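# Move the SOC bottle from fridge bin to bench

## Task

Read the lettering on the two bottles in the refrigerator's bin. If one says SOC, lift it out and set it upright on the bench, keep the other bottle upright inside the refrigerator, and close the refrigerator door. If neither says SOC, take nothing out, close the door, and press the CALL key on the operator panel until it latches down. Pressing CALL when a SOC bottle is present is an irreversible error.

## Robot and tools

Robot: two arms, left_arm and right_arm, each mounted on its own carriage (left_rail and right_rail) that shares one floor track running along y at x = 0. left_rail is always the carriage on the +y side, whatever the image shows. Each arm base sits at x = 0, y = its carriage position_m, z = 0.04 m, facing +x. left_arm has rigid fingers; right_arm's fingers can fold when the part sits near the palm or a fingertip is pushed into a surface, which can give a loose grip or an unexpectedly hard squeeze. Gripping in the outer quarter of the pads behaves like rigid fingers.

Scene frame (used by all reported positions): fixed to the table, table top at z = 0, +z up, +x the direction the arms face, +y toward their left, y = 0 at track middle. The table edge is at x = 0.17 m. Nothing may end up off the table, including on the track or the metal strip beside it.

execute_actions(actions, cameras). actions is a list run in sequence. Each action may contain "rows", "steps", "until", and device keys left_rail / right_rail.
- rows: 1 to 15 rows, each used for one control step of 1/30 s. Every row is a single flat list of 18 numbers in [-1, 1] covering both arms: left dx, dy, dz, rx, ry, rz, left gripper position, force_limit, speed, then the same nine for the right arm. Send all 18 even if only one arm moves.
- dx, dy, dz, rx, ry, rz are an offset, not a pose: they are measured from that arm's Hand target at the start of the action, along that Hand target's own axes. Every row counts from that same start, not from the previous row. 1.0 = 0.6 m for dx/dy/dz and 180 degrees for the rotation vector rx/ry/rz. A new action starts from the current Hand target, so repeating an offset moves again. All-zero offsets re-request the current target.
- Gripper position is absolute: +1 fully open (140 mm), about -0.8 pads touching, -1 closes until blocked. force_limit (-1 soft ~14 N to +1 ~58 N for slow closes) and speed (-1 ~30 mm/s, 0 ~140, +1 ~250) both start at +1; faster closes grip much harder. Zero is a real command, so to keep a gripper unchanged resend its last three numbers. To grip harder while holding, raise force_limit and nudge position (-1 to -0.98); to soften, reopen and close slowly.
- steps: 1 to 450 control steps (15 if omitted), at least one per row. After the last row the arm keeps heading to that row's target, so long moves need extra steps.
- until: ends the action early when conditions on left_rail/right_rail fields hold, e.g. {"right_rail": {"position_status": ["!=", "moving"]}}; numbers need a comparison (=, !=, <, <=, >, >=). {"all": {"status": "ended"}} and {"any": {"status": "ended"}} refer to device motions. It does not watch or stop the arms.
- Carriage commands: position_m in metres (left_rail -0.8 to 1.5, right_rail -1.5 to 0.8), speed_m_s 0.01 to 1, acceleration_factor 0.1 to 1, or {"stop": true}. Any out-of-range value or unknown name rejects the whole call. Keep carriages at least 0.78 m apart. Drive, then wait with an until on position_status; let it arrive before aiming a gripper at a scene point. A driving carriage carries its arm's target with it.
- cameras: names to return (cam_high, cam_low, cam_bench_left, cam_bench_mid, cam_bench_right, cam_left_wrist, cam_right_wrist, or "all"). An empty actions list returns all images by default.

zoom_image(camera, region): region [x0, y0, x1, y1] in pixels of that camera's latest image (672x504), at most 504 by 504; useful for reading the bottle lettering or the CALL key.
zero_wrist_force(arm): subtracts the current wrist force/torque reading from later ones; no motion.
finished_scene(scene=1): ends for good; the goal must hold without the robot.

Results: per arm end_effector_position (m), end_effector_quat_wxyz, velocities, all in the scene frame; the position is the point between closed pads, fingertips about 9 to 33 mm beyond. Hand target is what the next offsets count from. Joint positions/velocities: rail then six joints (rad). object_status: 0 moving, 1 blocked while opening, 2 blocked while closing (a grip, what you want after position -1), 3 reached position or pads met (maybe nothing held). position_measured is in counts: 3 open, ~139 = 60 mm, ~200 = 20 mm, 230 pads touching. Rail fields: position_m, position_status (moving, done, contact_stop, time_out, stopped, stopped_with_arm, stopped_for_other_arm, stopped_for_other_carriage), position_answer (taken/not_taken). Wrist force/torque are in the gripper's own axes; "pose unreachable" means that arm dropped its target; MOTOR HOT warns of overheating.

Cautions: accelerate gently (raise offsets roughly 0.01 per row) so a held bottle is not shaken free; commanded rotation is clipped to 32 degrees from the measured one per step. Avoid net forces near 150 N or wrist torques above 26.3 N m, which freeze an arm for 10 s; do not slam the door or press the CALL key hard. Never let the arms or carriages touch each other, and never close one gripper on the other arm. Do not drop bottles or release them while moving. Avoid long holds at full reach, which heat motors.

Each tool is called after "Request:" as name([rows], argument=value, ...), one row to a line, values as JSON.

## Session

Request:
execute_actions(actions=[])

Scene clock: 0.00 s.
left_arm: end_effector_position=(+0.3456, +1.3365, +0.5800) position_measured=3 object_status=3 end_effector_quat_wxyz=(+0.000, +0.000, +1.000, +0.000) | right_arm: end_effector_position=(+0.3456, -1.3275, +0.5800) position_measured=3 object_status=3 end_effector_quat_wxyz=(+0.000, +0.000, +1.000, +0.000)
Joint positions: left_arm=[1.309 -0.316 -1.725 0.971 -0.816 -1.571 -0.316] | right_arm=[-1.355 -0.316 -1.725 0.971 -0.816 -1.571 -0.316]
Joint velocities: within noise
Joint torques (N m): no reading
Wrist force (N): no reading
Wrist torque (N m): no reading
Wrist force, peak (N): no reading
Hand target: left_arm +0.3456, +1.3365, +0.5800; +0.000, +0.000, +1.000, +0.000 | right_arm +0.3456, -1.3275, +0.5800; +0.000, +0.000, +1.000, +0.000
Tool commands: left_gripper/position=+1.0 left_gripper/force_limit=+1.0 left_gripper/speed=+1.0 right_gripper/position=+1.0 right_gripper/force_limit=+1.0 right_gripper/speed=+1.0
left_rail: position_m=1.309 position_status=done
right_rail: position_m=-1.355 position_status=done

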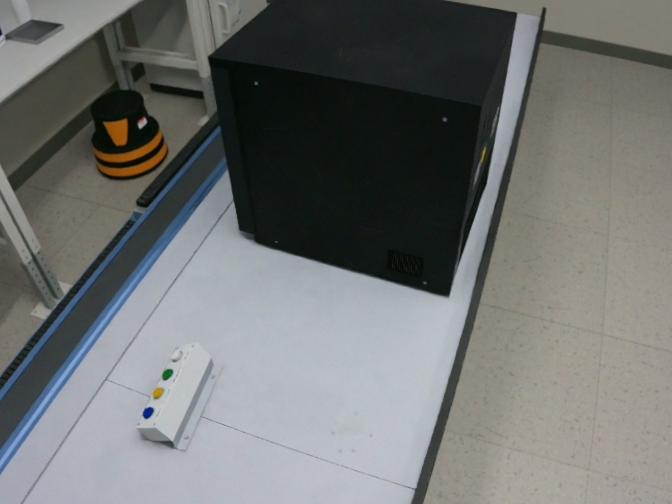

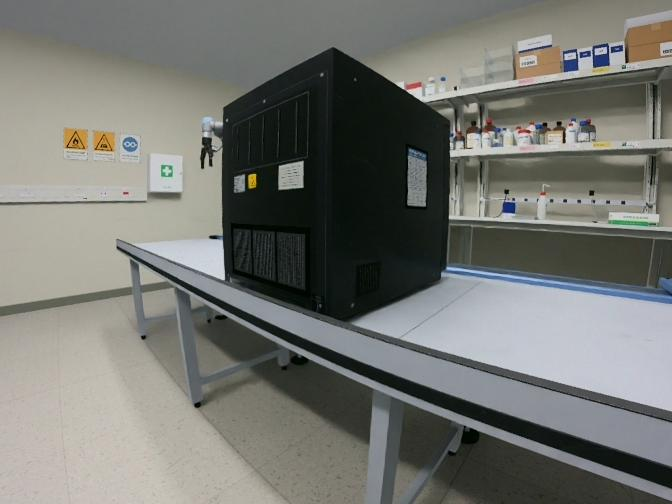

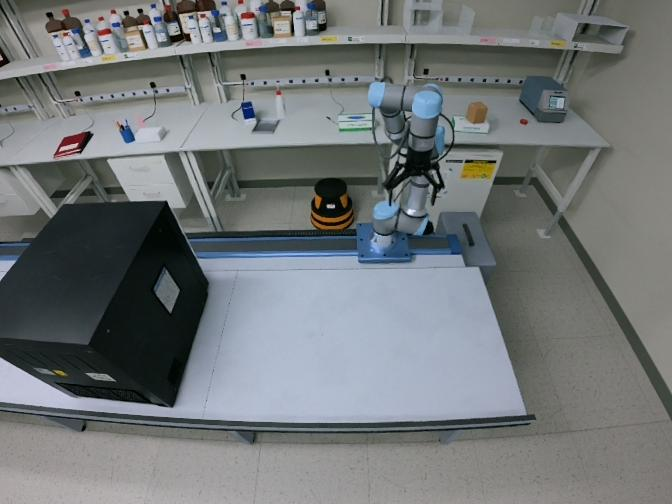

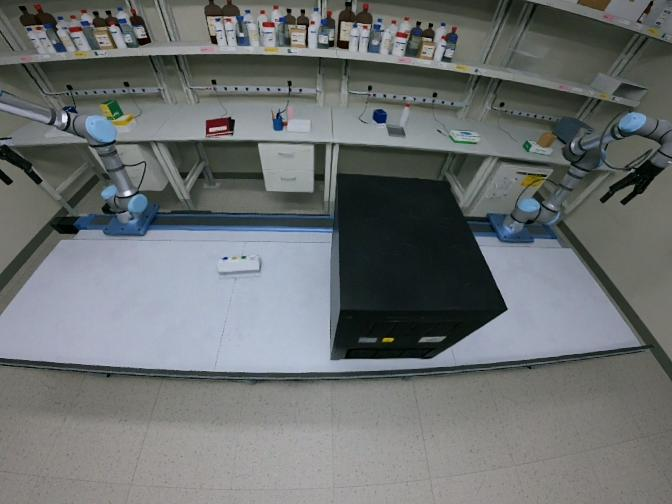

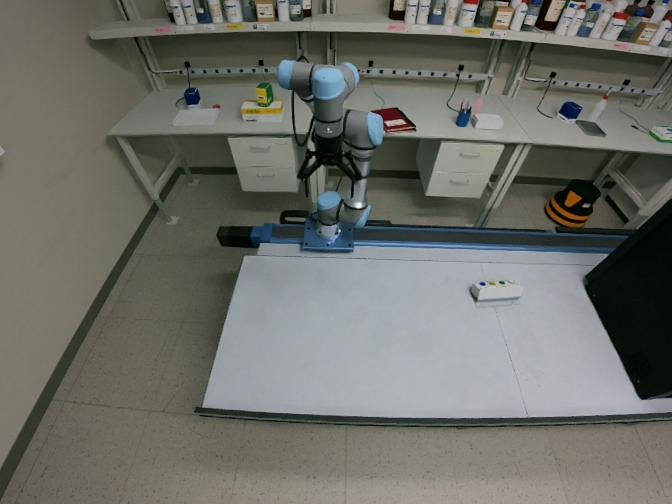

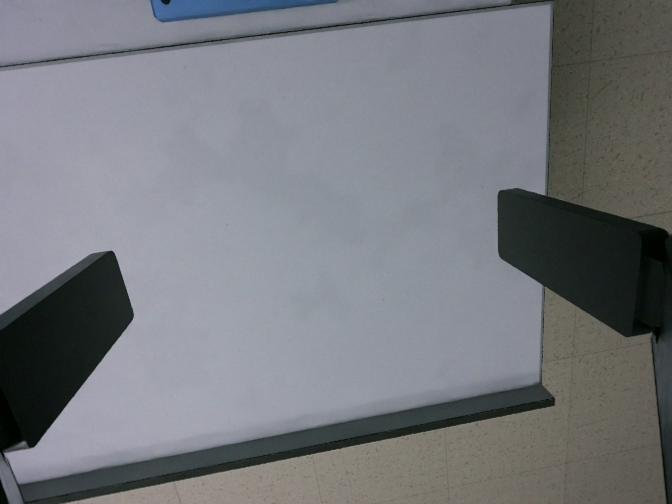

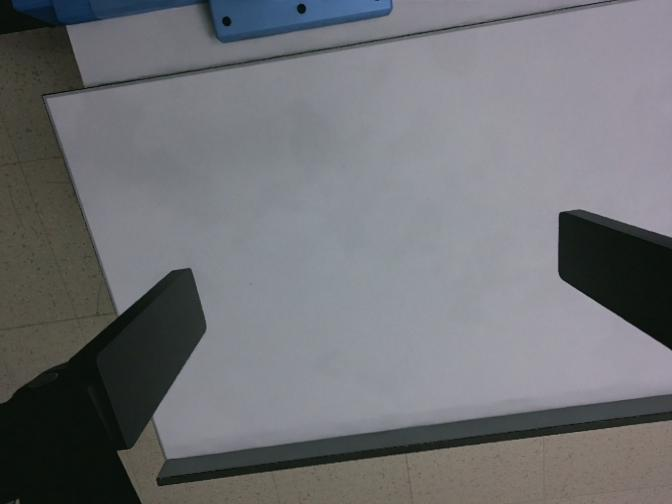

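Request:
execute_actions([
  {"right_rail":{"position_m":-0.75},"steps":150,"until":{"right_rail":{"position_status":["!=","moving"]}}},
  {"rows":[[0,0,0,0,0,0,1,1,1,0.015,0.02,0.007,0,0,0,1,1,1],[0,0,0,0,0,0,1,1,1,0.04,0.06,0.018,0,0,0,1,1,1],[0,0,0,0,0,0,1,1,1,0.08,0.12,0.036,0,0,0,1,1,1],[0,0,0,0,0,0,1,1,1,0.12,0.18,0.055,0,0,0,1,1,1],[0,0,0,0,0,0,1,1,1,0.16,0.24,0.073,0,0,0,1,1,1],[0,0,0,0,0,0,1,1,1,0.2,0.29,0.09,0,0,0,1,1,1],[0,0,0,0,0,0,1,1,1,0.235,0.33,0.104,0,0,0,1,1,1],[0,0,0,0,0,0,1,1,1,0.246,0.352,0.108,0,0,0,1,1,1]],"steps":25},
  {"rows":[[0,0,0,0,0,0,1,1,1,0.015,0.02,0.007,0,0,0,1,1,1],[0,0,0,0,0,0,1,1,1,0.04,0.06,0.018,0,0,0,1,1,1],[0,0,0,0,0,0,1,1,1,0.08,0.12,0.036,0,0,0,1,1,1],[0,0,0,0,0,0,1,1,1,0.12,0.18,0.055,0,0,0,1,1,1],[0,0,0,0,0,0,1,1,1,0.16,0.24,0.073,0,0,0,1,1,1],[0,0,0,0,0,0,1,1,1,0.2,0.29,0.09,0,0,0,1,1,1],[0,0,0,0,0,0,1,1,1,0.235,0.33,0.104,0,0,0,1,1,1],[0,0,0,0,0,0,1,1,1,0.247,0.352,0.109,0,0,0,1,1,1]],"steps":30},
  {"rows":[[0,0,0,0,0,0,1,1,1,0,0,0,-0.03,0.02,0.03,1,1,1],[0,0,0,0,0,0,1,1,1,0,0,0,-0.07,0.04,0.07,1,1,1],[0,0,0,0,0,0,1,1,1,0,0,0,-0.11,0.063,0.11,1,1,1],[0,0,0,0,0,0,1,1,1,0,0,0,-0.15,0.086,0.15,1,1,1],[0,0,0,0,0,0,1,1,1,0,0,0,-0.168,0.097,0.168,1,1,1]],"steps":20},
  {"rows":[[0,0,0,0,0,0,1,1,1,0,0,0,-0.03,0.02,0.03,1,1,1],[0,0,0,0,0,0,1,1,1,0,0,0,-0.07,0.04,0.07,1,1,1],[0,0,0,0,0,0,1,1,1,0,0,0,-0.11,0.063,0.11,1,1,1],[0,0,0,0,0,0,1,1,1,0,0,0,-0.15,0.086,0.15,1,1,1],[0,0,0,0,0,0,1,1,1,0,0,0,-0.168,0.097,0.168,1,1,1]],"steps":20},
  {"rows":[[0,0,0,0,0,0,1,1,1,0,0,0,-0.03,0.02,0.03,1,1,1],[0,0,0,0,0,0,1,1,1,0,0,0,-0.07,0.04,0.07,1,1,1],[0,0,0,0,0,0,1,1,1,0,0,0,-0.11,0.063,0.11,1,1,1],[0,0,0,0,0,0,1,1,1,0,0,0,-0.15,0.086,0.15,1,1,1],[0,0,0,0,0,0,1,1,1,0,0,0,-0.168,0.097,0.168,1,1,1]],"steps":30},
], cameras=["all"])

Scene clock: 8.07 s.
left_arm: end_effector_position=(+0.3456, +1.3365, +0.5800) position_measured=3 object_status=3 end_effector_quat_wxyz=(+0.000, +0.000, +1.000, +0.000) | right_arm: end_effector_position=(+0.0492, -0.3027, +0.4515) position_measured=3 object_status=3 end_effector_quat_wxyz=(-0.421, +0.578, +0.438, +0.545)
Joint positions: left_arm=[1.309 -0.316 -1.725 0.971 -0.816 -1.571 -0.316] | right_arm=[-0.75 0.7 -2.374 2.711 -3.417 -0.965 3.115]
Joint torques (N m): left_arm=[-1.1 -11.96 -20.27 -3.06 0.25 0.2] | right_arm=[8.34 20.25 -17.69 -4.5 -2.08 1.55]
Wrist force (N): left_arm=[0.0 0.2 -0.1] | right_arm=[-2.4 0.4 -0.8]
Wrist torque (N m): left_arm=[0.03 0.01 0.00] | right_arm=[-0.01 0.72 0.29]
Wrist force, peak (N): left_arm=[0.2 -0.3 -0.5] | right_arm=[-5.6 -5.9 -1.6]
Hand target: left_arm +0.3456, +1.3365, +0.5800; +0.000, +0.000, +1.000, +0.000 | right_arm +0.0498, -0.3003, +0.4498; -0.354, +0.612, +0.354, +0.612
Off the commanded pose: left_arm 0.000 m, 0 deg | right_arm 0.003 m, 15 deg.
left_rail: position_m=1.309 position_status=done
right_rail: position_m=-0.750 position_status=done
camera_calibration:
cam_right_wrist: T_world_to_cam=[[0.947065, -0.27889, -0.159022, -0.0398569], [-0.236883, -0.272722, -0.932475, 0.364102], [0.216689, 0.920784, -0.324349, 0.55914], [0, 0, 0, 1]] pos_world=[0.00283707, -0.426665, 0.514534]

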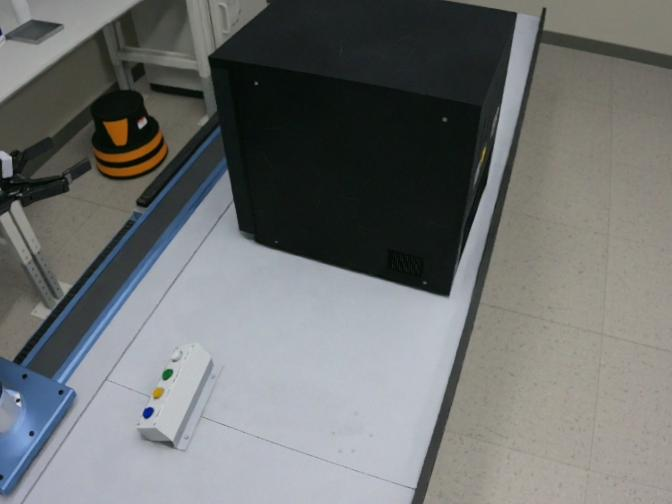

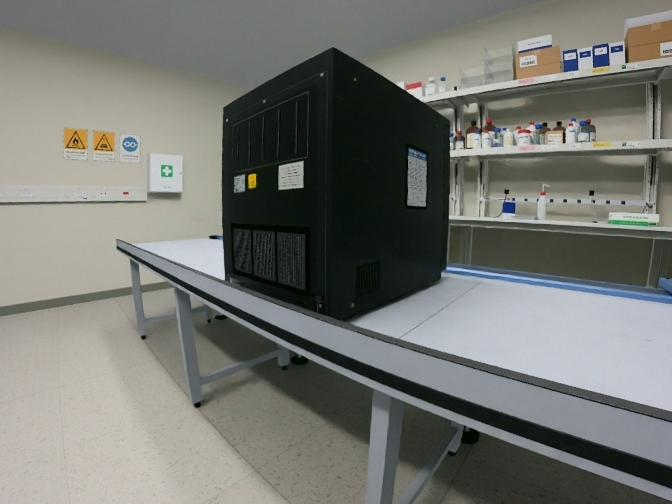

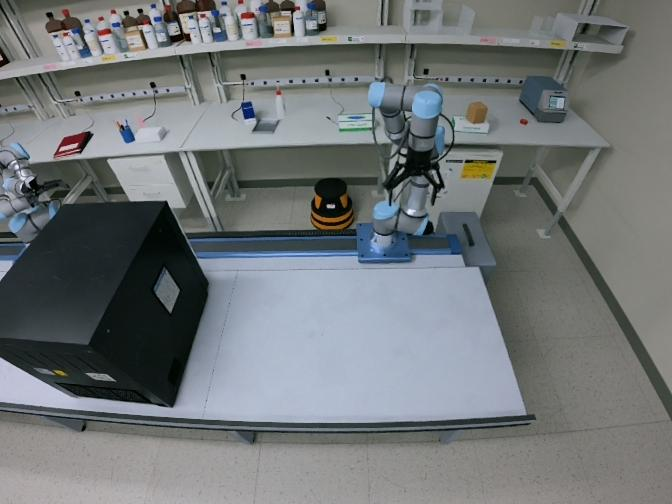

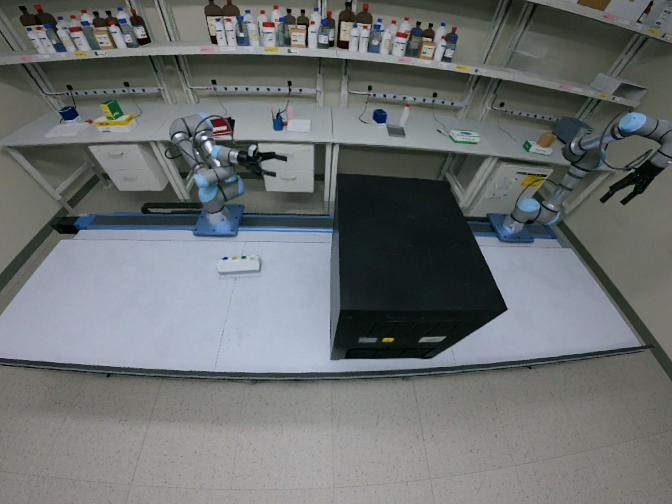

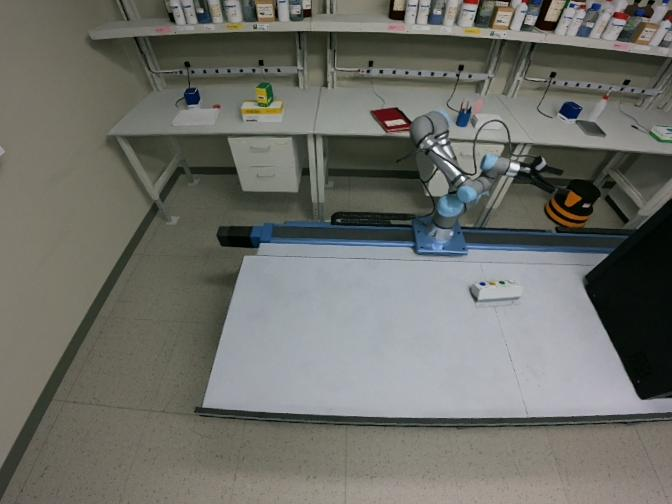

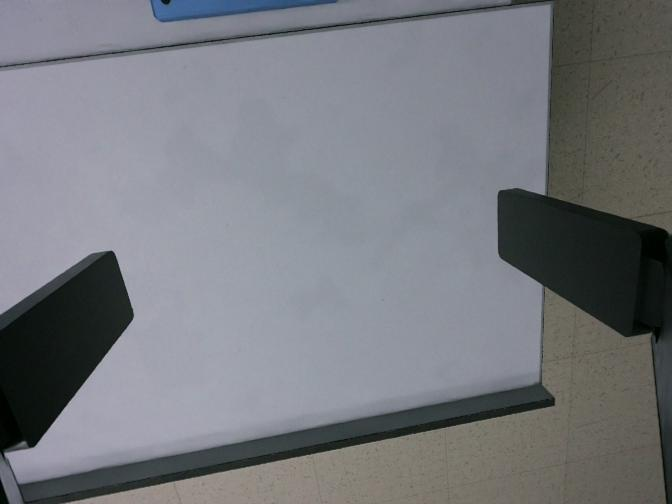

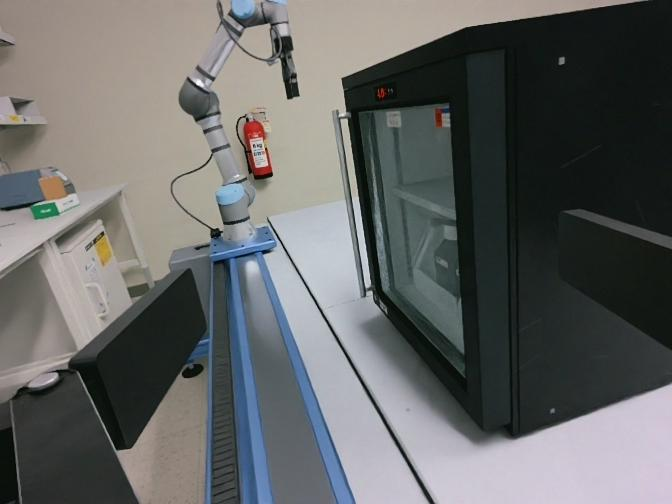

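Request:
zoom_image(camera="cam_right_wrist", region=[320, 60, 520, 210])

Request:
zoom_image(camera="cam_right_wrist", region=[320, 200, 520, 350])

Request:
zoom_image(camera="cam_high", region=[120, 330, 240, 450])

Scaled by 2.520 from the camera's 672x504 image, which has a finer 960x720 frame.

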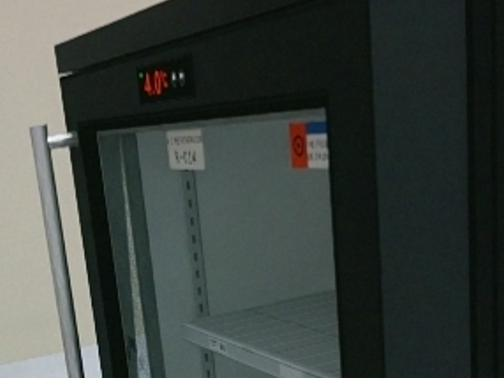

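Scaled by 2.520 from the camera's 672x504 image, which has a finer 960x720 frame.

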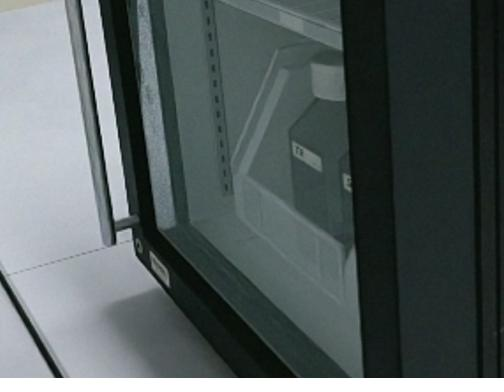

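Scaled by 4.200 from the camera's 672x504 image, which has a finer 960x720 frame.

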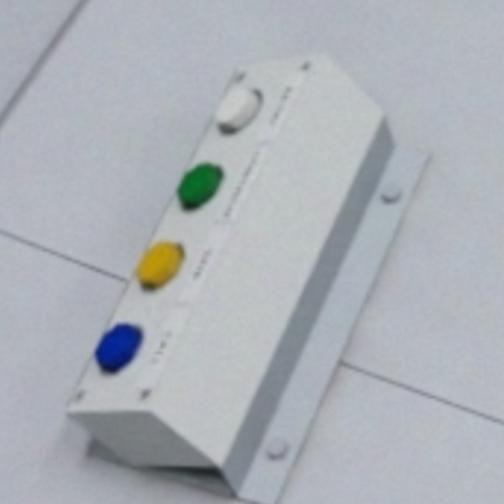

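Request:
execute_actions([
  {"rows":[[0,0,0,0,0,0,1,1,1,-0.02,-0.014,-0.008,-0.016,0,0,1,1,1],[0,0,0,0,0,0,1,1,1,-0.05,-0.043,-0.025,-0.05,0,0,1,1,1],[0,0,0,0,0,0,1,1,1,-0.09,-0.08,-0.045,-0.09,0,0,1,1,1],[0,0,0,0,0,0,1,1,1,-0.13,-0.11,-0.065,-0.13,0,0,1,1,1],[0,0,0,0,0,0,1,1,1,-0.16,-0.135,-0.08,-0.16,0,0,1,1,1],[0,0,0,0,0,0,1,1,1,-0.167,-0.144,-0.083,-0.167,0,0,1,1,1]],"steps":40},
  {"right_rail":{"position_m":-0.5},"steps":150,"until":{"right_rail":{"position_status":["!=","moving"]}}},
], cameras=["cam_right_wrist"])

Scene clock: 11.23 s.
left_arm: end_effector_position=(+0.3456, +1.3365, +0.5800) position_measured=3 object_status=3 end_effector_quat_wxyz=(+0.000, +0.000, +1.000, +0.000) | right_arm: end_effector_position=(+0.0411, -0.0515, +0.4349) position_measured=3 object_status=3 end_effector_quat_wxyz=(-0.419, +0.582, +0.441, +0.539)
Joint positions: left_arm=[1.309 -0.316 -1.725 0.971 -0.816 -1.571 -0.316] | right_arm=[-0.5 0.777 -2.328 2.733 -3.468 -1.039 3.114]
Joint torques (N m): left_arm=[-0.62 -10.76 -20.18 -3.05 0.3 0.12] | right_arm=[2.84 7.83 -29.1 -1.4 1.56 -0.42]
Wrist force (N): left_arm=[0.0 0.0 0.0] | right_arm=[-2.3 0.5 -0.5]
Wrist torque (N m): left_arm=[0.00 0.00 0.01] | right_arm=[0.02 0.70 0.29]
Wrist force, peak (N): left_arm=[0.3 -0.2 -0.4] | right_arm=[-15.3 -3.6 -2.1]
Hand target: left_arm +0.3456, +1.3365, +0.5800; +0.000, +0.000, +1.000, +0.000 | right_arm +0.0411, -0.0515, +0.4348; -0.419, +0.582, +0.441, +0.539 (not the last commanded pose)
Off the commanded pose: left_arm 0.000 m, 0 deg | right_arm 0.125 m, 45 deg.
left_rail: position_m=1.309 position_status=done
right_rail: position_m=-0.500 position_status=done
pose unreachable (right arm): on one or more control steps of this call, first in action 0 (counted from 0), this arm could not follow its commanded pose, so it was not sent that pose on those steps. It may still have moved: this result reports where it is.
cause: moving toward the commanded pose would bring two parts of the arm too close to each other (joints 4 (elbow) and 5 (wrist 1) lie between them).
camera_calibration:
cam_right_wrist: T_world_to_cam=[[0.94649, -0.278639, -0.162843, 0.03696], [-0.244062, -0.287829, -0.92606, 0.412], [0.211166, 0.91625, -0.340433, 0.331162], [0, 0, 0, 1]] pos_world=[-0.00435879, -0.174543, 0.500294]
Images, in order (width x height): cam_right_wrist 672x504.

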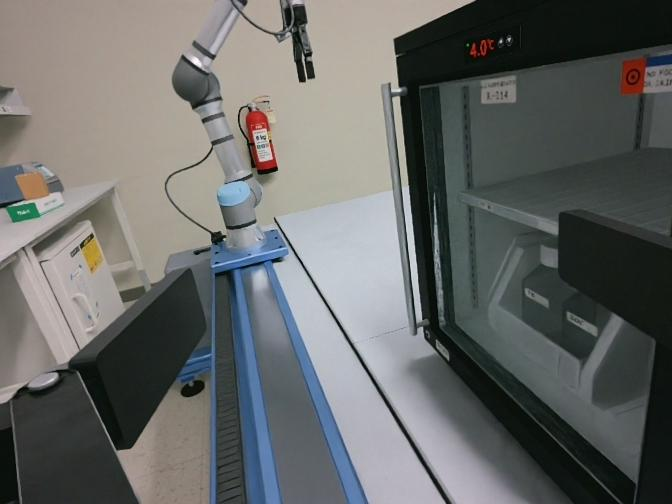

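Request:
zoom_image(camera="cam_right_wrist", region=[500, 230, 640, 370])

Scaled by 3.600 from the camera's 672x504 image, which has a finer 960x720 frame.

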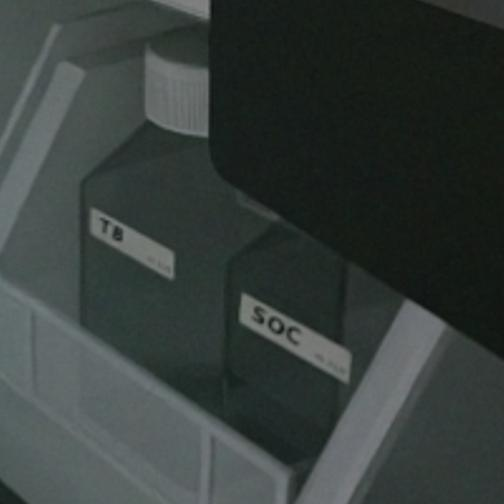

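Request:
execute_actions([
  {"left_rail":{"position_m":1.0},"right_rail":{"position_m":-1.1},"steps":150,"until":{"all":{"status":"ended"}}},
  {"rows":[[0.01,-0.02,0.007,0,0,0,1,1,1,0,0,0,0,0,0,1,1,1],[0.02,-0.06,0.018,0,0,0,1,1,1,0,0,0,0,0,0,1,1,1],[0.03,-0.12,0.036,0,0,0,1,1,1,0,0,0,0,0,0,1,1,1],[0.05,-0.2,0.06,0,0,0,1,1,1,0,0,0,0,0,0,1,1,1],[0.07,-0.28,0.1,0,0,0,1,1,1,0,0,0,0,0,0,1,1,1],[0.1,-0.34,0.125,0,0,0,1,1,1,0,0,0,0,0,0,1,1,1],[0.115,-0.38,0.145,0,0,0,1,1,1,0,0,0,0,0,0,1,1,1],[0.122,-0.4,0.15,0,0,0,1,1,1,0,0,0,0,0,0,1,1,1]],"steps":28},
  {"rows":[[0.01,-0.02,0.007,0,0,0,1,1,1,0,0,0,0,0,0,1,1,1],[0.02,-0.06,0.018,0,0,0,1,1,1,0,0,0,0,0,0,1,1,1],[0.03,-0.12,0.036,0,0,0,1,1,1,0,0,0,0,0,0,1,1,1],[0.05,-0.2,0.06,0,0,0,1,1,1,0,0,0,0,0,0,1,1,1],[0.07,-0.28,0.1,0,0,0,1,1,1,0,0,0,0,0,0,1,1,1],[0.1,-0.34,0.125,0,0,0,1,1,1,0,0,0,0,0,0,1,1,1],[0.115,-0.38,0.145,0,0,0,1,1,1,0,0,0,0,0,0,1,1,1],[0.122,-0.4,0.15,0,0,0,1,1,1,0,0,0,0,0,0,1,1,1]],"steps":30},
  {"rows":[[0,0,0,0.03,0.008,-0.03,1,1,1,0,0,0,0,0,0,1,1,1],[0,0,0,0.07,0.02,-0.07,1,1,1,0,0,0,0,0,0,1,1,1],[0,0,0,0.11,0.03,-0.11,1,1,1,0,0,0,0,0,0,1,1,1],[0,0,0,0.153,0.041,-0.153,1,1,1,0,0,0,0,0,0,1,1,1]],"steps":20},
  {"rows":[[0,0,0,0.03,0.008,-0.03,1,1,1,0,0,0,0,0,0,1,1,1],[0,0,0,0.07,0.02,-0.07,1,1,1,0,0,0,0,0,0,1,1,1],[0,0,0,0.11,0.03,-0.11,1,1,1,0,0,0,0,0,0,1,1,1],[0,0,0,0.153,0.041,-0.153,1,1,1,0,0,0,0,0,0,1,1,1]],"steps":20},
  {"rows":[[0,0,0,0.03,0.008,-0.03,1,1,1,0,0,0,0,0,0,1,1,1],[0,0,0,0.07,0.02,-0.07,1,1,1,0,0,0,0,0,0,1,1,1],[0,0,0,0.11,0.03,-0.11,1,1,1,0,0,0,0,0,0,1,1,1],[0,0,0,0.153,0.041,-0.153,1,1,1,0,0,0,0,0,0,1,1,1]],"steps":20},
  {"rows":[[0,0,0,0.03,0.008,-0.03,1,1,1,0,0,0,0,0,0,1,1,1],[0,0,0,0.07,0.02,-0.07,1,1,1,0,0,0,0,0,0,1,1,1],[0,0,0,0.11,0.03,-0.11,1,1,1,0,0,0,0,0,0,1,1,1],[0,0,0,0.153,0.041,-0.153,1,1,1,0,0,0,0,0,0,1,1,1]],"steps":30},
], cameras=["cam_left_wrist","cam_bench_mid"])

Scene clock: 20.10 s.
left_arm: end_effector_position=(+0.2001, +0.5469, +0.3990) position_measured=3 object_status=3 end_effector_quat_wxyz=(+0.206, +0.656, -0.195, +0.700) | right_arm: end_effector_position=(+0.0411, -0.6515, +0.4348) position_measured=3 object_status=3 end_effector_quat_wxyz=(-0.419, +0.582, +0.441, +0.539)
Joint positions: left_arm=[1 -2.257 -1.56 2.583 -3.645 0.128 -3.656] | right_arm=[-1.1 0.777 -2.328 2.733 -3.468 -1.039 3.114]
Joint torques (N m): left_arm=[11.97 0.7 -24.23 -3.62 2.59 1.61] | right_arm=[-7.23 0.65 -21.38 -0.05 -2.08 -0.2]
Wrist force (N): left_arm=[-4.0 0.7 -3.3] | right_arm=[-2.3 0.5 -0.7]
Wrist torque (N m): left_arm=[0.32 0.33 0.04] | right_arm=[0.01 0.69 0.29]
Wrist force, peak (N): left_arm=[-2.6 7.5 -3.4] | right_arm=[-2.4 1.2 -2.2]
Hand target: left_arm +0.1992, +0.5472, +0.4000; +0.183, +0.683, -0.186, +0.683 | right_arm +0.0411, -0.6515, +0.4348; -0.419, +0.582, +0.441, +0.539
Off the commanded pose: left_arm 0.001 m, 5 deg | right_arm 0.000 m, 0 deg.
left_rail: position_m=1.000 position_status=done
right_rail: position_m=-1.100 position_status=done
camera_calibration:
cam_left_wrist: T_world_to_cam=[[-0.621866, -0.771914, -0.132029, 0.591341], [-0.127109, 0.265848, -0.955598, 0.263757], [0.772739, -0.577472, -0.263439, 0.40913], [0, 0, 0, 1]] pos_world=[0.0851096, 0.622606, 0.4379]
Images, in order (width x height): cam_bench_mid 672x504, cam_left_wrist 672x504.

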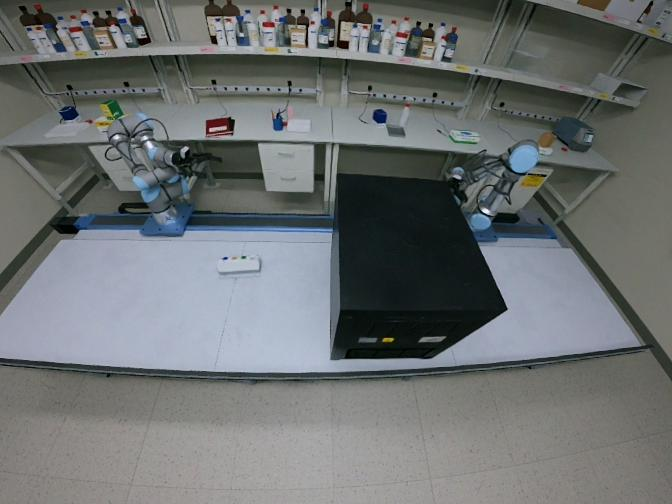

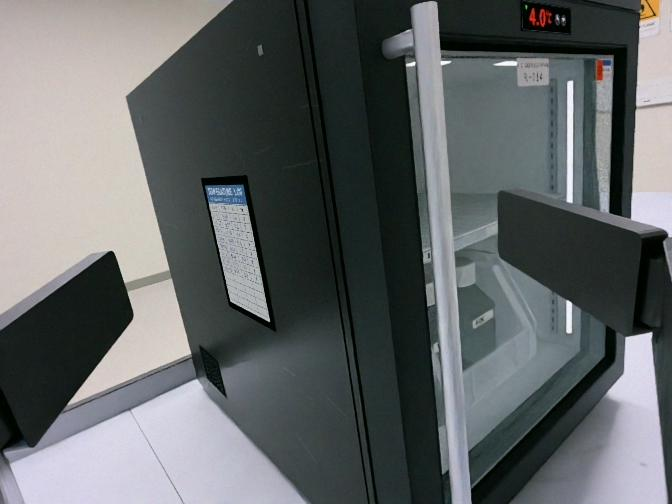

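Request:
execute_actions([
  {"rows":[[0,0.03,0,0,0,0,1,1,1,0,0,0,0,0,0,1,1,1],[0,0.07,0,0,0,0,1,1,1,0,0,0,0,0,0,1,1,1],[0,0.11,0,0,0,0,1,1,1,0,0,0,0,0,0,1,1,1],[0,0.145,0,0,0,0,1,1,1,0,0,0,0,0,0,1,1,1]],"steps":25},
  {"rows":[[0,0,0,0,0,0,1,1,1,0,0,0,0,0,0,1,1,1]],"steps":15},
], cameras=["cam_left_wrist"])

Scene clock: 22.33 s.
left_arm: end_effector_position=(+0.1554, +0.4721, +0.3996) position_measured=3 object_status=3 end_effector_quat_wxyz=(+0.183, +0.682, -0.186, +0.683) | right_arm: end_effector_position=(+0.0411, -0.6515, +0.4348) position_measured=3 object_status=3 end_effector_quat_wxyz=(-0.419, +0.582, +0.441, +0.539)
Joint positions: left_arm=[1 -2.218 -1.276 2.184 -4.052 0.119 -3.134] | right_arm=[-1.1 0.777 -2.328 2.733 -3.468 -1.039 3.114]
Joint torques (N m): left_arm=[8.02 -12.47 -25.18 -2.02 1.46 1.62] | right_arm=[-7.33 1.45 -22.39 -0.19 -1.81 -0.24]
Wrist force (N): left_arm=[-4.3 0.4 -2.9] | right_arm=[-2.3 0.6 -0.6]
Wrist torque (N m): left_arm=[0.27 0.38 0.04] | right_arm=[0.04 0.71 0.29]
Wrist force, peak (N): left_arm=[-5.2 3.7 -4.6] | right_arm=[-2.4 0.6 -0.7]
Hand target: left_arm +0.1554, +0.4721, +0.3996; +0.183, +0.683, -0.186, +0.683 | right_arm +0.0411, -0.6515, +0.4348; -0.419, +0.582, +0.441, +0.539
Off the commanded pose: left_arm 0.000 m, 0 deg | right_arm 0.000 m, 0 deg.
left_rail: position_m=1.000 position_status=done
right_rail: position_m=-1.100 position_status=done
camera_calibration:
cam_left_wrist: T_world_to_cam=[[-0.591975, -0.7958, -0.127544, 0.510733], [-0.190613, 0.292003, -0.937231, 0.268799], [0.783091, -0.530506, -0.324548, 0.401232], [0, 0, 0, 1]] pos_world=[0.039376, 0.540807, 0.447287]
Images, in order (width x height): cam_left_wrist 672x504.

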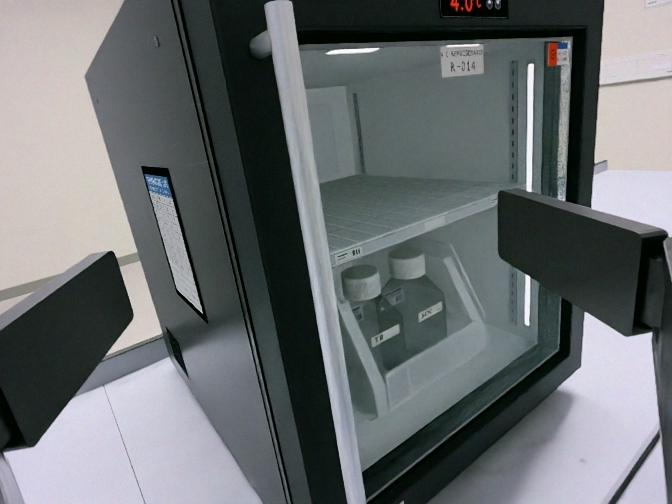

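Request:
execute_actions([
  {"rows":[[0,-0.005,0.01,0,0,0,1,1,1,0,0,0,0,0,0,1,1,1],[0,-0.005,0.03,0,0,0,1,1,1,0,0,0,0,0,0,1,1,1],[0,-0.005,0.05,0,0,0,1,1,1,0,0,0,0,0,0,1,1,1],[0,-0.005,0.07,0,0,0,1,1,1,0,0,0,0,0,0,1,1,1],[0,-0.005,0.09,0,0,0,1,1,1,0,0,0,0,0,0,1,1,1],[0,-0.005,0.11,0,0,0,1,1,1,0,0,0,0,0,0,1,1,1],[0,-0.005,0.128,0,0,0,1,1,1,0,0,0,0,0,0,1,1,1],[0,-0.005,0.14,0,0,0,1,1,1,0,0,0,0,0,0,1,1,1]],"steps":28},
  {"rows":[[0,0,0,0,0,0,0.3,0,-0.5,0,0,0,0,0,0,1,1,1]],"steps":20},
], cameras=["cam_left_wrist"])

Scene clock: 24.43 s.
left_arm: end_effector_position=(+0.2295, +0.4324, +0.3996) position_measured=91 object_status=0 end_effector_quat_wxyz=(+0.183, +0.683, -0.186, +0.683) | right_arm: end_effector_position=(+0.0411, -0.6515, +0.4348) position_measured=3 object_status=3 end_effector_quat_wxyz=(-0.419, +0.582, +0.441, +0.539)
Joint positions: left_arm=[1 -1.995 -1.233 2.117 -4.015 -0.104 -3.148] | right_arm=[-1.1 0.777 -2.328 2.733 -3.468 -1.039 3.114]
Joint torques (N m): left_arm=[11.25 -42.33 -4.52 1.9 -1.07 -1.21] | right_arm=[-6.9 1.19 -22.02 -0.15 -1.99 -0.14]
Wrist force (N): left_arm=[-4.0 0.6 -3.2] | right_arm=[-2.1 0.5 -0.6]
Wrist torque (N m): left_arm=[0.34 0.31 0.16] | right_arm=[0.00 0.67 0.29]
Wrist force, peak (N): left_arm=[-4.1 0.8 -5.9] | right_arm=[-2.5 0.6 -0.6]
Hand target: left_arm +0.2295, +0.4324, +0.3996; +0.183, +0.683, -0.186, +0.683 | right_arm +0.0411, -0.6515, +0.4348; -0.419, +0.582, +0.441, +0.539
Off the commanded pose: left_arm 0.000 m, 0 deg | right_arm 0.000 m, 0 deg.
left_rail: position_m=1.000 position_status=done
right_rail: position_m=-1.100 position_status=done
camera_calibration:
cam_left_wrist: T_world_to_cam=[[-0.592021, -0.795771, -0.127514, 0.522982], [-0.191281, 0.292443, -0.936957, 0.294249], [0.782893, -0.530307, -0.325349, 0.322425], [0, 0, 0, 1]] pos_world=[0.113477, 0.501107, 0.447286]
Images, in order (width x height): cam_left_wrist 672x504.

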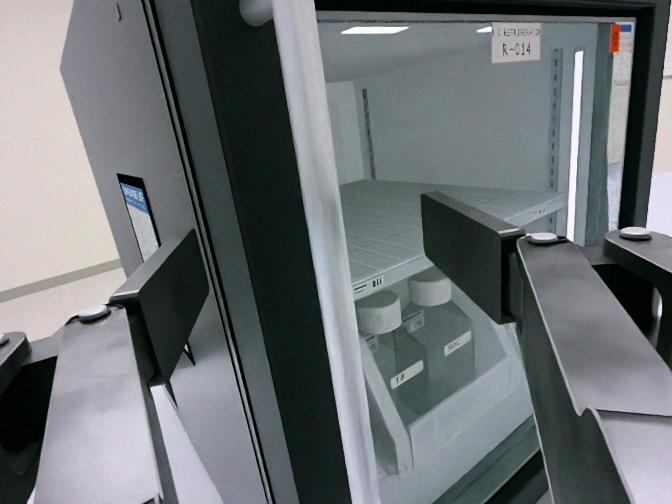

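Request:
execute_actions([
  {"rows":[[0,0,0,0,0,0,-1,0,-0.8,0,0,0,0,0,0,1,1,1]],"steps":85},
], cameras=["cam_left_wrist"])

Scene clock: 27.57 s.
left_arm: end_effector_position=(+0.2278, +0.4295, +0.3995) position_measured=211 object_status=2 end_effector_quat_wxyz=(+0.187, +0.682, -0.190, +0.682) | right_arm: end_effector_position=(+0.0411, -0.6515, +0.4348) position_measured=3 object_status=3 end_effector_quat_wxyz=(-0.419, +0.582, +0.441, +0.539)
Joint positions: left_arm=[1 -1.995 -1.233 2.117 -4.015 -0.114 -3.148] | right_arm=[-1.1 0.777 -2.328 2.733 -3.468 -1.039 3.114]
Joint torques (N m): left_arm=[19.52 -45.55 -5.56 -5.65 11.73 1.97] | right_arm=[-6.85 -0.2 -22.4 -0.44 -1.89 0.08]
Wrist force (N): left_arm=[1.1 35.4 -11.7] | right_arm=[-2.1 0.5 -0.6]
Wrist torque (N m): left_arm=[-0.46 0.14 -0.29] | right_arm=[0.01 0.67 0.28]
Wrist force, peak (N): left_arm=[-1.0 40.7 -7.9] | right_arm=[-2.4 0.7 -0.6]
Hand target: left_arm +0.2295, +0.4324, +0.3996; +0.183, +0.683, -0.186, +0.683 | right_arm +0.0411, -0.6515, +0.4348; -0.419, +0.582, +0.441, +0.539
Off the commanded pose: left_arm 0.003 m, 1 deg | right_arm 0.000 m, 0 deg.
left_rail: position_m=1.000 position_status=done
right_rail: position_m=-1.100 position_status=done
camera_calibration:
cam_left_wrist: T_world_to_cam=[[-0.600566, -0.789332, -0.127576, 0.518865], [-0.188145, 0.294581, -0.936922, 0.293127], [0.777124, -0.53868, -0.325425, 0.327123], [0, 0, 0, 1]] pos_world=[0.112548, 0.499422, 0.447286]
Images, in order (width x height): cam_left_wrist 672x504.

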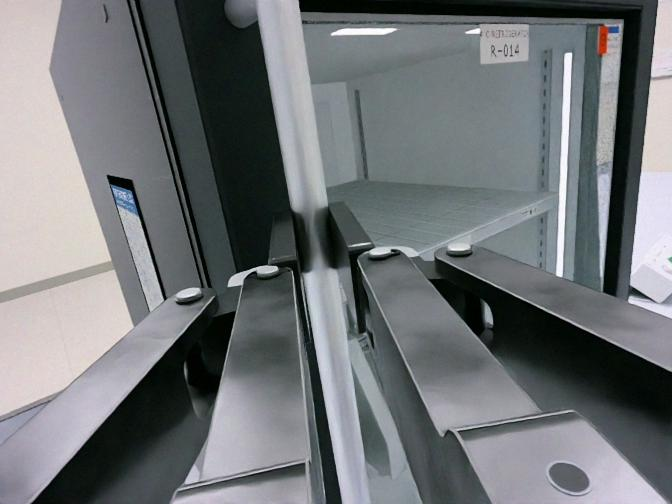

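Request:
execute_actions([
  {"rows":[[0,0.004,-0.004,0.002,0,0,-1,0,-0.8,0,0,0,0,0,0,1,1,1],[0,0.01,-0.009,0.005,0,0,-1,0,-0.8,0,0,0,0,0,0,1,1,1],[0,0.016,-0.015,0.009,0,0,-1,0,-0.8,0,0,0,0,0,0,1,1,1],[0,0.023,-0.022,0.013,0,0,-1,0,-0.8,0,0,0,0,0,0,1,1,1],[0,0.03,-0.029,0.018,0,0,-1,0,-0.8,0,0,0,0,0,0,1,1,1],[0,0.038,-0.037,0.023,0,0,-1,0,-0.8,0,0,0,0,0,0,1,1,1],[0,0.046,-0.045,0.028,0,0,-1,0,-0.8,0,0,0,0,0,0,1,1,1],[0,0.054,-0.053,0.033,0,0,-1,0,-0.8,0,0,0,0,0,0,1,1,1],[0,0.062,-0.062,0.038,0,0,-1,0,-0.8,0,0,0,0,0,0,1,1,1],[0,0.07,-0.07,0.043,0,0,-1,0,-0.8,0,0,0,0,0,0,1,1,1],[0,0.077,-0.078,0.048,0,0,-1,0,-0.8,0,0,0,0,0,0,1,1,1],[0,0.083,-0.084,0.052,0,0,-1,0,-0.8,0,0,0,0,0,0,1,1,1],[0,0.088,-0.09,0.054,0,0,-1,0,-0.8,0,0,0,0,0,0,1,1,1],[0,0.091,-0.0928,0.0556,0,0,-1,0,-0.8,0,0,0,0,0,0,1,1,1]],"steps":30},
], cameras=["cam_left_wrist"])

Scene clock: 29.43 s.
left_arm: end_effector_position=(+0.1535, +0.4122, +0.3994) position_measured=211 object_status=2 end_effector_quat_wxyz=(+0.124, +0.696, -0.127, +0.696) | right_arm: end_effector_position=(+0.0411, -0.6515, +0.4348) position_measured=3 object_status=3 end_effector_quat_wxyz=(-0.419, +0.582, +0.441, +0.539)
Joint positions: left_arm=[1 -2.122 -1.074 1.857 -3.925 0.194 -3.136] | right_arm=[-1.1 0.777 -2.328 2.733 -3.468 -1.039 3.114]
Joint torques (N m): left_arm=[-14.39 -29.82 -23.43 -3.97 11.84 1.91] | right_arm=[-7.95 1.65 -23.39 -0.35 -1.71 0.46]
Wrist force (N): left_arm=[-8.9 31.2 20.3] | right_arm=[-2.1 0.5 -0.6]
Wrist torque (N m): left_arm=[-0.39 0.32 -0.42] | right_arm=[0.01 0.66 0.29]
Wrist force, peak (N): left_arm=[-10.9 33.5 39.8] | right_arm=[-2.4 0.7 -0.8]
Hand target: left_arm +0.1539, +0.4133, +0.3994; +0.123, +0.696, -0.126, +0.696 | right_arm +0.0411, -0.6515, +0.4348; -0.419, +0.582, +0.441, +0.539
Off the commanded pose: left_arm 0.001 m, 0 deg | right_arm 0.000 m, 0 deg.
left_rail: position_m=1.000 position_status=done
right_rail: position_m=-1.100 position_status=done
camera_calibration:
cam_left_wrist: T_world_to_cam=[[-0.448083, -0.884815, -0.127769, 0.476621], [-0.237389, 0.25555, -0.937198, 0.30792], [0.861898, -0.389611, -0.324552, 0.300741], [0, 0, 0, 1]] pos_world=[0.0274543, 0.460204, 0.447086]
Images, in order (width x height): cam_left_wrist 672x504.

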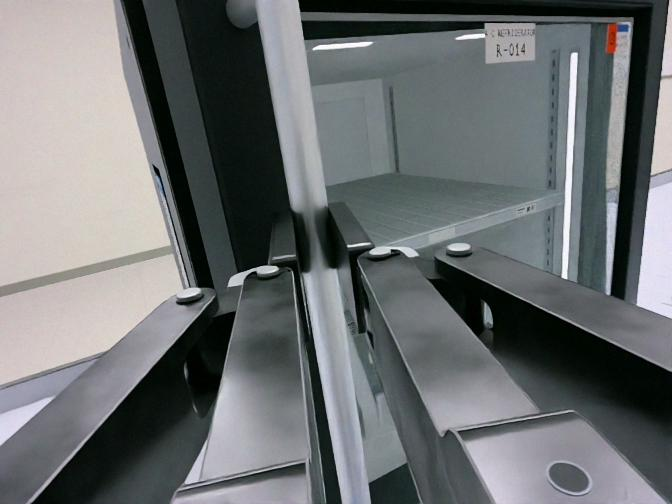

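Request:
execute_actions([
  {"rows":[[0,0.006,-0.004,0.002,0,0,-1,0,-0.8,0,0,0,0,0,0,1,1,1],[0,0.013,-0.009,0.005,0,0,-1,0,-0.8,0,0,0,0,0,0,1,1,1],[0,0.019,-0.015,0.009,0,0,-1,0,-0.8,0,0,0,0,0,0,1,1,1],[0,0.026,-0.022,0.013,0,0,-1,0,-0.8,0,0,0,0,0,0,1,1,1],[0,0.033,-0.029,0.018,0,0,-1,0,-0.8,0,0,0,0,0,0,1,1,1],[0,0.041,-0.037,0.023,0,0,-1,0,-0.8,0,0,0,0,0,0,1,1,1],[0,0.049,-0.045,0.028,0,0,-1,0,-0.8,0,0,0,0,0,0,1,1,1],[0,0.057,-0.053,0.033,0,0,-1,0,-0.8,0,0,0,0,0,0,1,1,1],[0,0.065,-0.062,0.038,0,0,-1,0,-0.8,0,0,0,0,0,0,1,1,1],[0,0.073,-0.07,0.043,0,0,-1,0,-0.8,0,0,0,0,0,0,1,1,1],[0,0.08,-0.078,0.048,0,0,-1,0,-0.8,0,0,0,0,0,0,1,1,1],[0,0.086,-0.084,0.052,0,0,-1,0,-0.8,0,0,0,0,0,0,1,1,1],[0,0.091,-0.09,0.054,0,0,-1,0,-0.8,0,0,0,0,0,0,1,1,1],[0,0.0945,-0.0928,0.0556,0,0,-1,0,-0.8,0,0,0,0,0,0,1,1,1]],"steps":20},
])

Scene clock: 30.90 s.
left_arm: end_effector_position=(+0.0820, +0.3796, +0.3991) position_measured=211 object_status=2 end_effector_quat_wxyz=(+0.062, +0.704, -0.065, +0.705) | right_arm: end_effector_position=(+0.0411, -0.6515, +0.4348) position_measured=3 object_status=3 end_effector_quat_wxyz=(-0.419, +0.582, +0.441, +0.539)
Joint positions: left_arm=[1 -2.169 -0.87 1.491 -3.761 0.42 -3.139] | right_arm=[-1.1 0.777 -2.328 2.733 -3.468 -1.039 3.114]
Joint torques (N m): left_arm=[18.16 -20.08 -28.86 3.98 -11.38 1.76] | right_arm=[-7.43 0.39 -23.43 -0.16 -1.69 0.4]
Wrist force (N): left_arm=[16.7 -37.0 -26.9] | right_arm=[-2.3 0.5 -0.7]
Wrist torque (N m): left_arm=[1.14 -0.22 -0.27] | right_arm=[0.01 0.71 0.29]
Wrist force, peak (N): left_arm=[49.7 -31.8 -23.8] | right_arm=[-2.4 0.7 -0.6]
Hand target: left_arm +0.0820, +0.3794, +0.3992; +0.062, +0.704, -0.065, +0.705 | right_arm +0.0411, -0.6515, +0.4348; -0.419, +0.582, +0.441, +0.539
Off the commanded pose: left_arm 0.000 m, 0 deg | right_arm 0.000 m, 0 deg.
left_rail: position_m=1.000 position_status=done
right_rail: position_m=-1.100 position_status=done

Request:
execute_actions([
  {"rows":[[0,0.003,-0.004,0.002,0,0,-1,0,-0.8,0,0,0,0,0,0,1,1,1],[0,0.009,-0.009,0.005,0,0,-1,0,-0.8,0,0,0,0,0,0,1,1,1],[0,0.014,-0.015,0.009,0,0,-1,0,-0.8,0,0,0,0,0,0,1,1,1],[0,0.021,-0.022,0.013,0,0,-1,0,-0.8,0,0,0,0,0,0,1,1,1],[0,0.029,-0.029,0.018,0,0,-1,0,-0.8,0,0,0,0,0,0,1,1,1],[0,0.037,-0.037,0.023,0,0,-1,0,-0.8,0,0,0,0,0,0,1,1,1],[0,0.045,-0.045,0.028,0,0,-1,0,-0.8,0,0,0,0,0,0,1,1,1],[0,0.053,-0.053,0.033,0,0,-1,0,-0.8,0,0,0,0,0,0,1,1,1],[0,0.061,-0.062,0.038,0,0,-1,0,-0.8,0,0,0,0,0,0,1,1,1],[0,0.069,-0.07,0.043,0,0,-1,0,-0.8,0,0,0,0,0,0,1,1,1],[0,0.076,-0.078,0.048,0,0,-1,0,-0.8,0,0,0,0,0,0,1,1,1],[0,0.082,-0.084,0.052,0,0,-1,0,-0.8,0,0,0,0,0,0,1,1,1],[0,0.087,-0.09,0.054,0,0,-1,0,-0.8,0,0,0,0,0,0,1,1,1],[0,0.0895,-0.0928,0.0556,0,0,-1,0,-0.8,0,0,0,0,0,0,1,1,1]],"steps":20},
], cameras=["cam_left_wrist","cam_high"])

Scene clock: 32.30 s.
left_arm: end_effector_position=(+0.0179, +0.3387, +0.3988) position_measured=211 object_status=2 end_effector_quat_wxyz=(-0.002, +0.706, -0.001, +0.708) | right_arm: end_effector_position=(+0.0411, -0.6515, +0.4348) position_measured=3 object_status=3 end_effector_quat_wxyz=(-0.419, +0.582, +0.441, +0.539)
Joint positions: left_arm=[1 -2.173 -0.612 1 -3.526 0.603 -3.14] | right_arm=[-1.1 0.777 -2.328 2.733 -3.468 -1.039 3.114]
Joint torques (N m): left_arm=[26.82 -35.96 -30.5 3.22 -11.13 1.78] | right_arm=[-7.19 0.04 -24.67 -0.33 -1.76 0.39]
Wrist force (N): left_arm=[9.3 -37.4 -26.4] | right_arm=[-2.3 0.5 -0.7]
Wrist torque (N m): left_arm=[1.08 0.18 -0.18] | right_arm=[0.01 0.70 0.29]
Wrist force, peak (N): left_arm=[60.9 -32.7 -22.7] | right_arm=[-2.4 0.5 -0.7]
Hand target: left_arm +0.0177, +0.3363, +0.3989; +0.000, +0.707, -0.003, +0.708 | right_arm +0.0411, -0.6515, +0.4348; -0.419, +0.582, +0.441, +0.539
Off the commanded pose: left_arm 0.002 m, 0 deg | right_arm 0.000 m, 0 deg.
left_rail: position_m=1.000 position_status=done
right_rail: position_m=-1.100 position_status=done
camera_calibration:
cam_left_wrist: T_world_to_cam=[[-0.109556, -0.985732, -0.127785, 0.378902], [-0.309772, 0.156016, -0.937923, 0.329247], [0.944478, -0.0631708, -0.322445, 0.275894], [0, 0, 0, 1]] pos_world=[-0.117073, 0.339557, 0.446187]
Images, in order (width x height): cam_high 672x504, cam_left_wrist 672x504.

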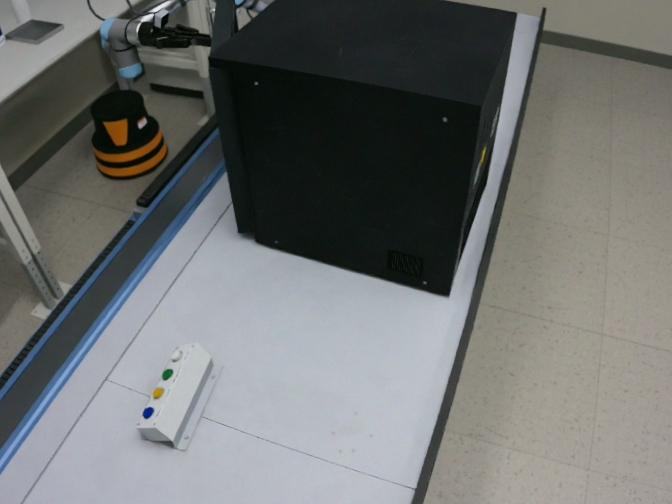

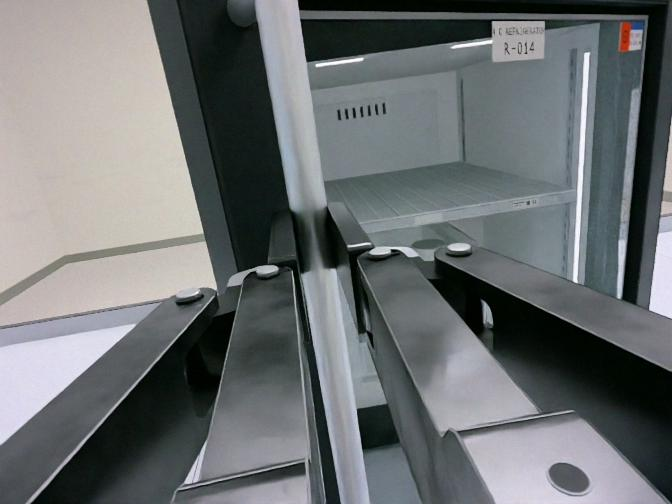

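Request:
execute_actions([
  {"rows":[[0,0.002,-0.004,0.002,0,0,-1,0,-0.8,0,0,0,0,0,0,1,1,1],[0,0.006,-0.009,0.005,0,0,-1,0,-0.8,0,0,0,0,0,0,1,1,1],[0,0.011,-0.015,0.009,0,0,-1,0,-0.8,0,0,0,0,0,0,1,1,1],[0,0.018,-0.022,0.013,0,0,-1,0,-0.8,0,0,0,0,0,0,1,1,1],[0,0.025,-0.029,0.018,0,0,-1,0,-0.8,0,0,0,0,0,0,1,1,1],[0,0.033,-0.037,0.023,0,0,-1,0,-0.8,0,0,0,0,0,0,1,1,1],[0,0.041,-0.045,0.028,0,0,-1,0,-0.8,0,0,0,0,0,0,1,1,1],[0,0.05,-0.053,0.033,0,0,-1,0,-0.8,0,0,0,0,0,0,1,1,1],[0,0.058,-0.062,0.038,0,0,-1,0,-0.8,0,0,0,0,0,0,1,1,1],[0,0.066,-0.07,0.043,0,0,-1,0,-0.8,0,0,0,0,0,0,1,1,1],[0,0.073,-0.078,0.048,0,0,-1,0,-0.8,0,0,0,0,0,0,1,1,1],[0,0.079,-0.084,0.052,0,0,-1,0,-0.8,0,0,0,0,0,0,1,1,1],[0,0.083,-0.09,0.054,0,0,-1,0,-0.8,0,0,0,0,0,0,1,1,1],[0,0.086,-0.0928,0.0556,0,0,-1,0,-0.8,0,0,0,0,0,0,1,1,1]],"steps":24},
  {"rows":[[0,0,0,0,0,0,0.2,0,-0.3,0,0,0,0,0,0,1,1,1]],"steps":30},
], cameras=["cam_left_wrist"])

Scene clock: 35.67 s.
left_arm: end_effector_position=(-0.0377, +0.2860, +0.3985) position_measured=104 object_status=3 end_effector_quat_wxyz=(-0.046, +0.694, +0.042, +0.717) | right_arm: end_effector_position=(+0.0411, -0.6515, +0.4348) position_measured=3 object_status=3 end_effector_quat_wxyz=(-0.419, +0.582, +0.441, +0.539)
Joint positions: left_arm=[1 -2.164 -0.122 0.035 -3.003 0.718 -3.176] | right_arm=[-1.1 0.777 -2.328 2.733 -3.468 -1.039 3.114]
Joint torques (N m): left_arm=[-14.42 -52.7 -33.02 4.03 -0.36 -1.23] | right_arm=[-7 1.77 -25.04 -0.12 -1.63 0.53]
Wrist force (N): left_arm=[-2.1 -0.6 -2.6] | right_arm=[-2.4 0.7 -0.7]
Wrist torque (N m): left_arm=[0.06 -0.11 0.14] | right_arm=[0.04 0.71 0.29]
Wrist force, peak (N): left_arm=[55.6 -33.5 -20.7] | right_arm=[-2.5 0.6 -0.6]
Hand target: left_arm -0.0382, +0.2850, +0.3986; -0.062, +0.704, +0.059, +0.705 | right_arm +0.0411, -0.6515, +0.4348; -0.419, +0.582, +0.441, +0.539
Off the commanded pose: left_arm 0.001 m, 3 deg | right_arm 0.000 m, 0 deg.
left_rail: position_m=1.000 position_status=done
right_rail: position_m=-1.100 position_status=done
elbow stopped short (left arm): the move would have taken joint 4 (elbow) straighter than the controller allows.
camera_calibration:
cam_left_wrist: T_world_to_cam=[[0.0171981, -0.991108, -0.131947, 0.328821], [-0.296755, 0.12096, -0.947262, 0.334172], [0.954799, 0.055447, -0.292036, 0.279258], [0, 0, 0, 1]] pos_world=[-0.173123, 0.269992, 0.441488]
Images, in order (width x height): cam_left_wrist 672x504.

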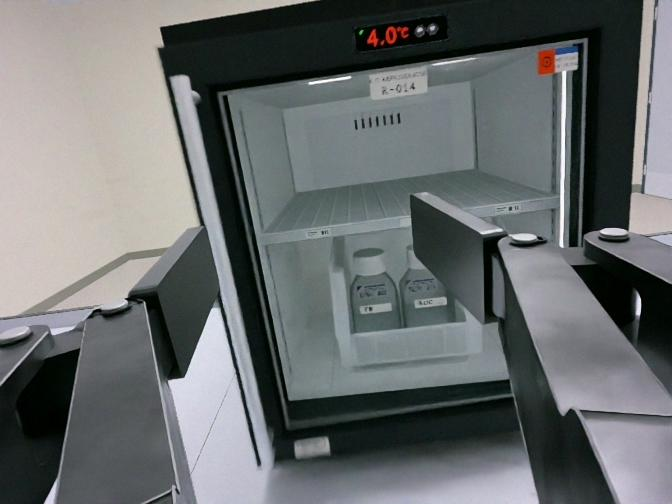

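Request:
execute_actions([
  {"rows":[[0,-0.005,-0.02,0,0,0,0.2,0,-0.3,0,0,0,0,0,0,1,1,1],[0,-0.015,-0.05,0,0,0,0.2,0,-0.3,0,0,0,0,0,0,1,1,1],[0,-0.03,-0.09,0,0,0,0.2,0,-0.3,0,0,0,0,0,0,1,1,1],[0,-0.045,-0.12,0,0,0,0.2,0,-0.3,0,0,0,0,0,0,1,1,1],[0,-0.06,-0.14,0,0,0,0.2,0,-0.3,0,0,0,0,0,0,1,1,1]],"steps":30},
], cameras=["cam_left_wrist"])

Scene clock: 37.23 s.
left_arm: end_effector_position=(-0.1264, +0.3072, +0.3985) position_measured=104 object_status=3 end_effector_quat_wxyz=(-0.026, +0.680, +0.019, +0.733) | right_arm: end_effector_position=(+0.0411, -0.6515, +0.4348) position_measured=3 object_status=3 end_effector_quat_wxyz=(-0.419, +0.582, +0.441, +0.539)
Joint positions: left_arm=[1 -2.28 -0.107 0.035 -2.962 0.776 -3.211] | right_arm=[-1.1 0.777 -2.328 2.733 -3.468 -1.039 3.114]
Joint torques (N m): left_arm=[-14.51 -53.18 -21.41 3.72 1.61 -1.28] | right_arm=[-7.15 0.77 -25.85 -0.4 -1.49 0.56]
Wrist force (N): left_arm=[-1.9 -0.7 -3.0] | right_arm=[-2.3 0.6 -0.6]
Wrist torque (N m): left_arm=[0.02 -0.17 0.14] | right_arm=[0.04 0.69 0.29]
Wrist force, peak (N): left_arm=[-2.4 -2.6 -7.2] | right_arm=[-2.4 0.5 -0.7]
Hand target: left_arm -0.1271, +0.3062, +0.3986; -0.062, +0.704, +0.059, +0.705 | right_arm +0.0411, -0.6515, +0.4348; -0.419, +0.582, +0.441, +0.539
Off the commanded pose: left_arm 0.001 m, 7 deg | right_arm 0.000 m, 0 deg.
left_rail: position_m=1.000 position_status=done
right_rail: position_m=-1.100 position_status=done
elbow stopped short (left arm): the move would have taken joint 4 (elbow) straighter than the controller allows.
camera_calibration:
cam_left_wrist: T_world_to_cam=[[-0.0376653, -0.989511, -0.139461, 0.346947], [-0.249405, 0.144452, -0.957565, 0.308157], [0.967666, -0.00128473, -0.25223, 0.365998], [0, 0, 0, 1]] pos_world=[-0.26424, 0.299264, 0.435782]
Images, in order (width x height): cam_left_wrist 672x504.

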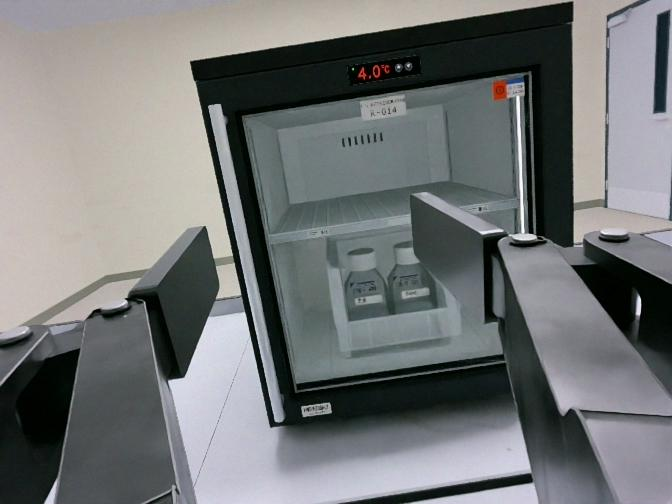

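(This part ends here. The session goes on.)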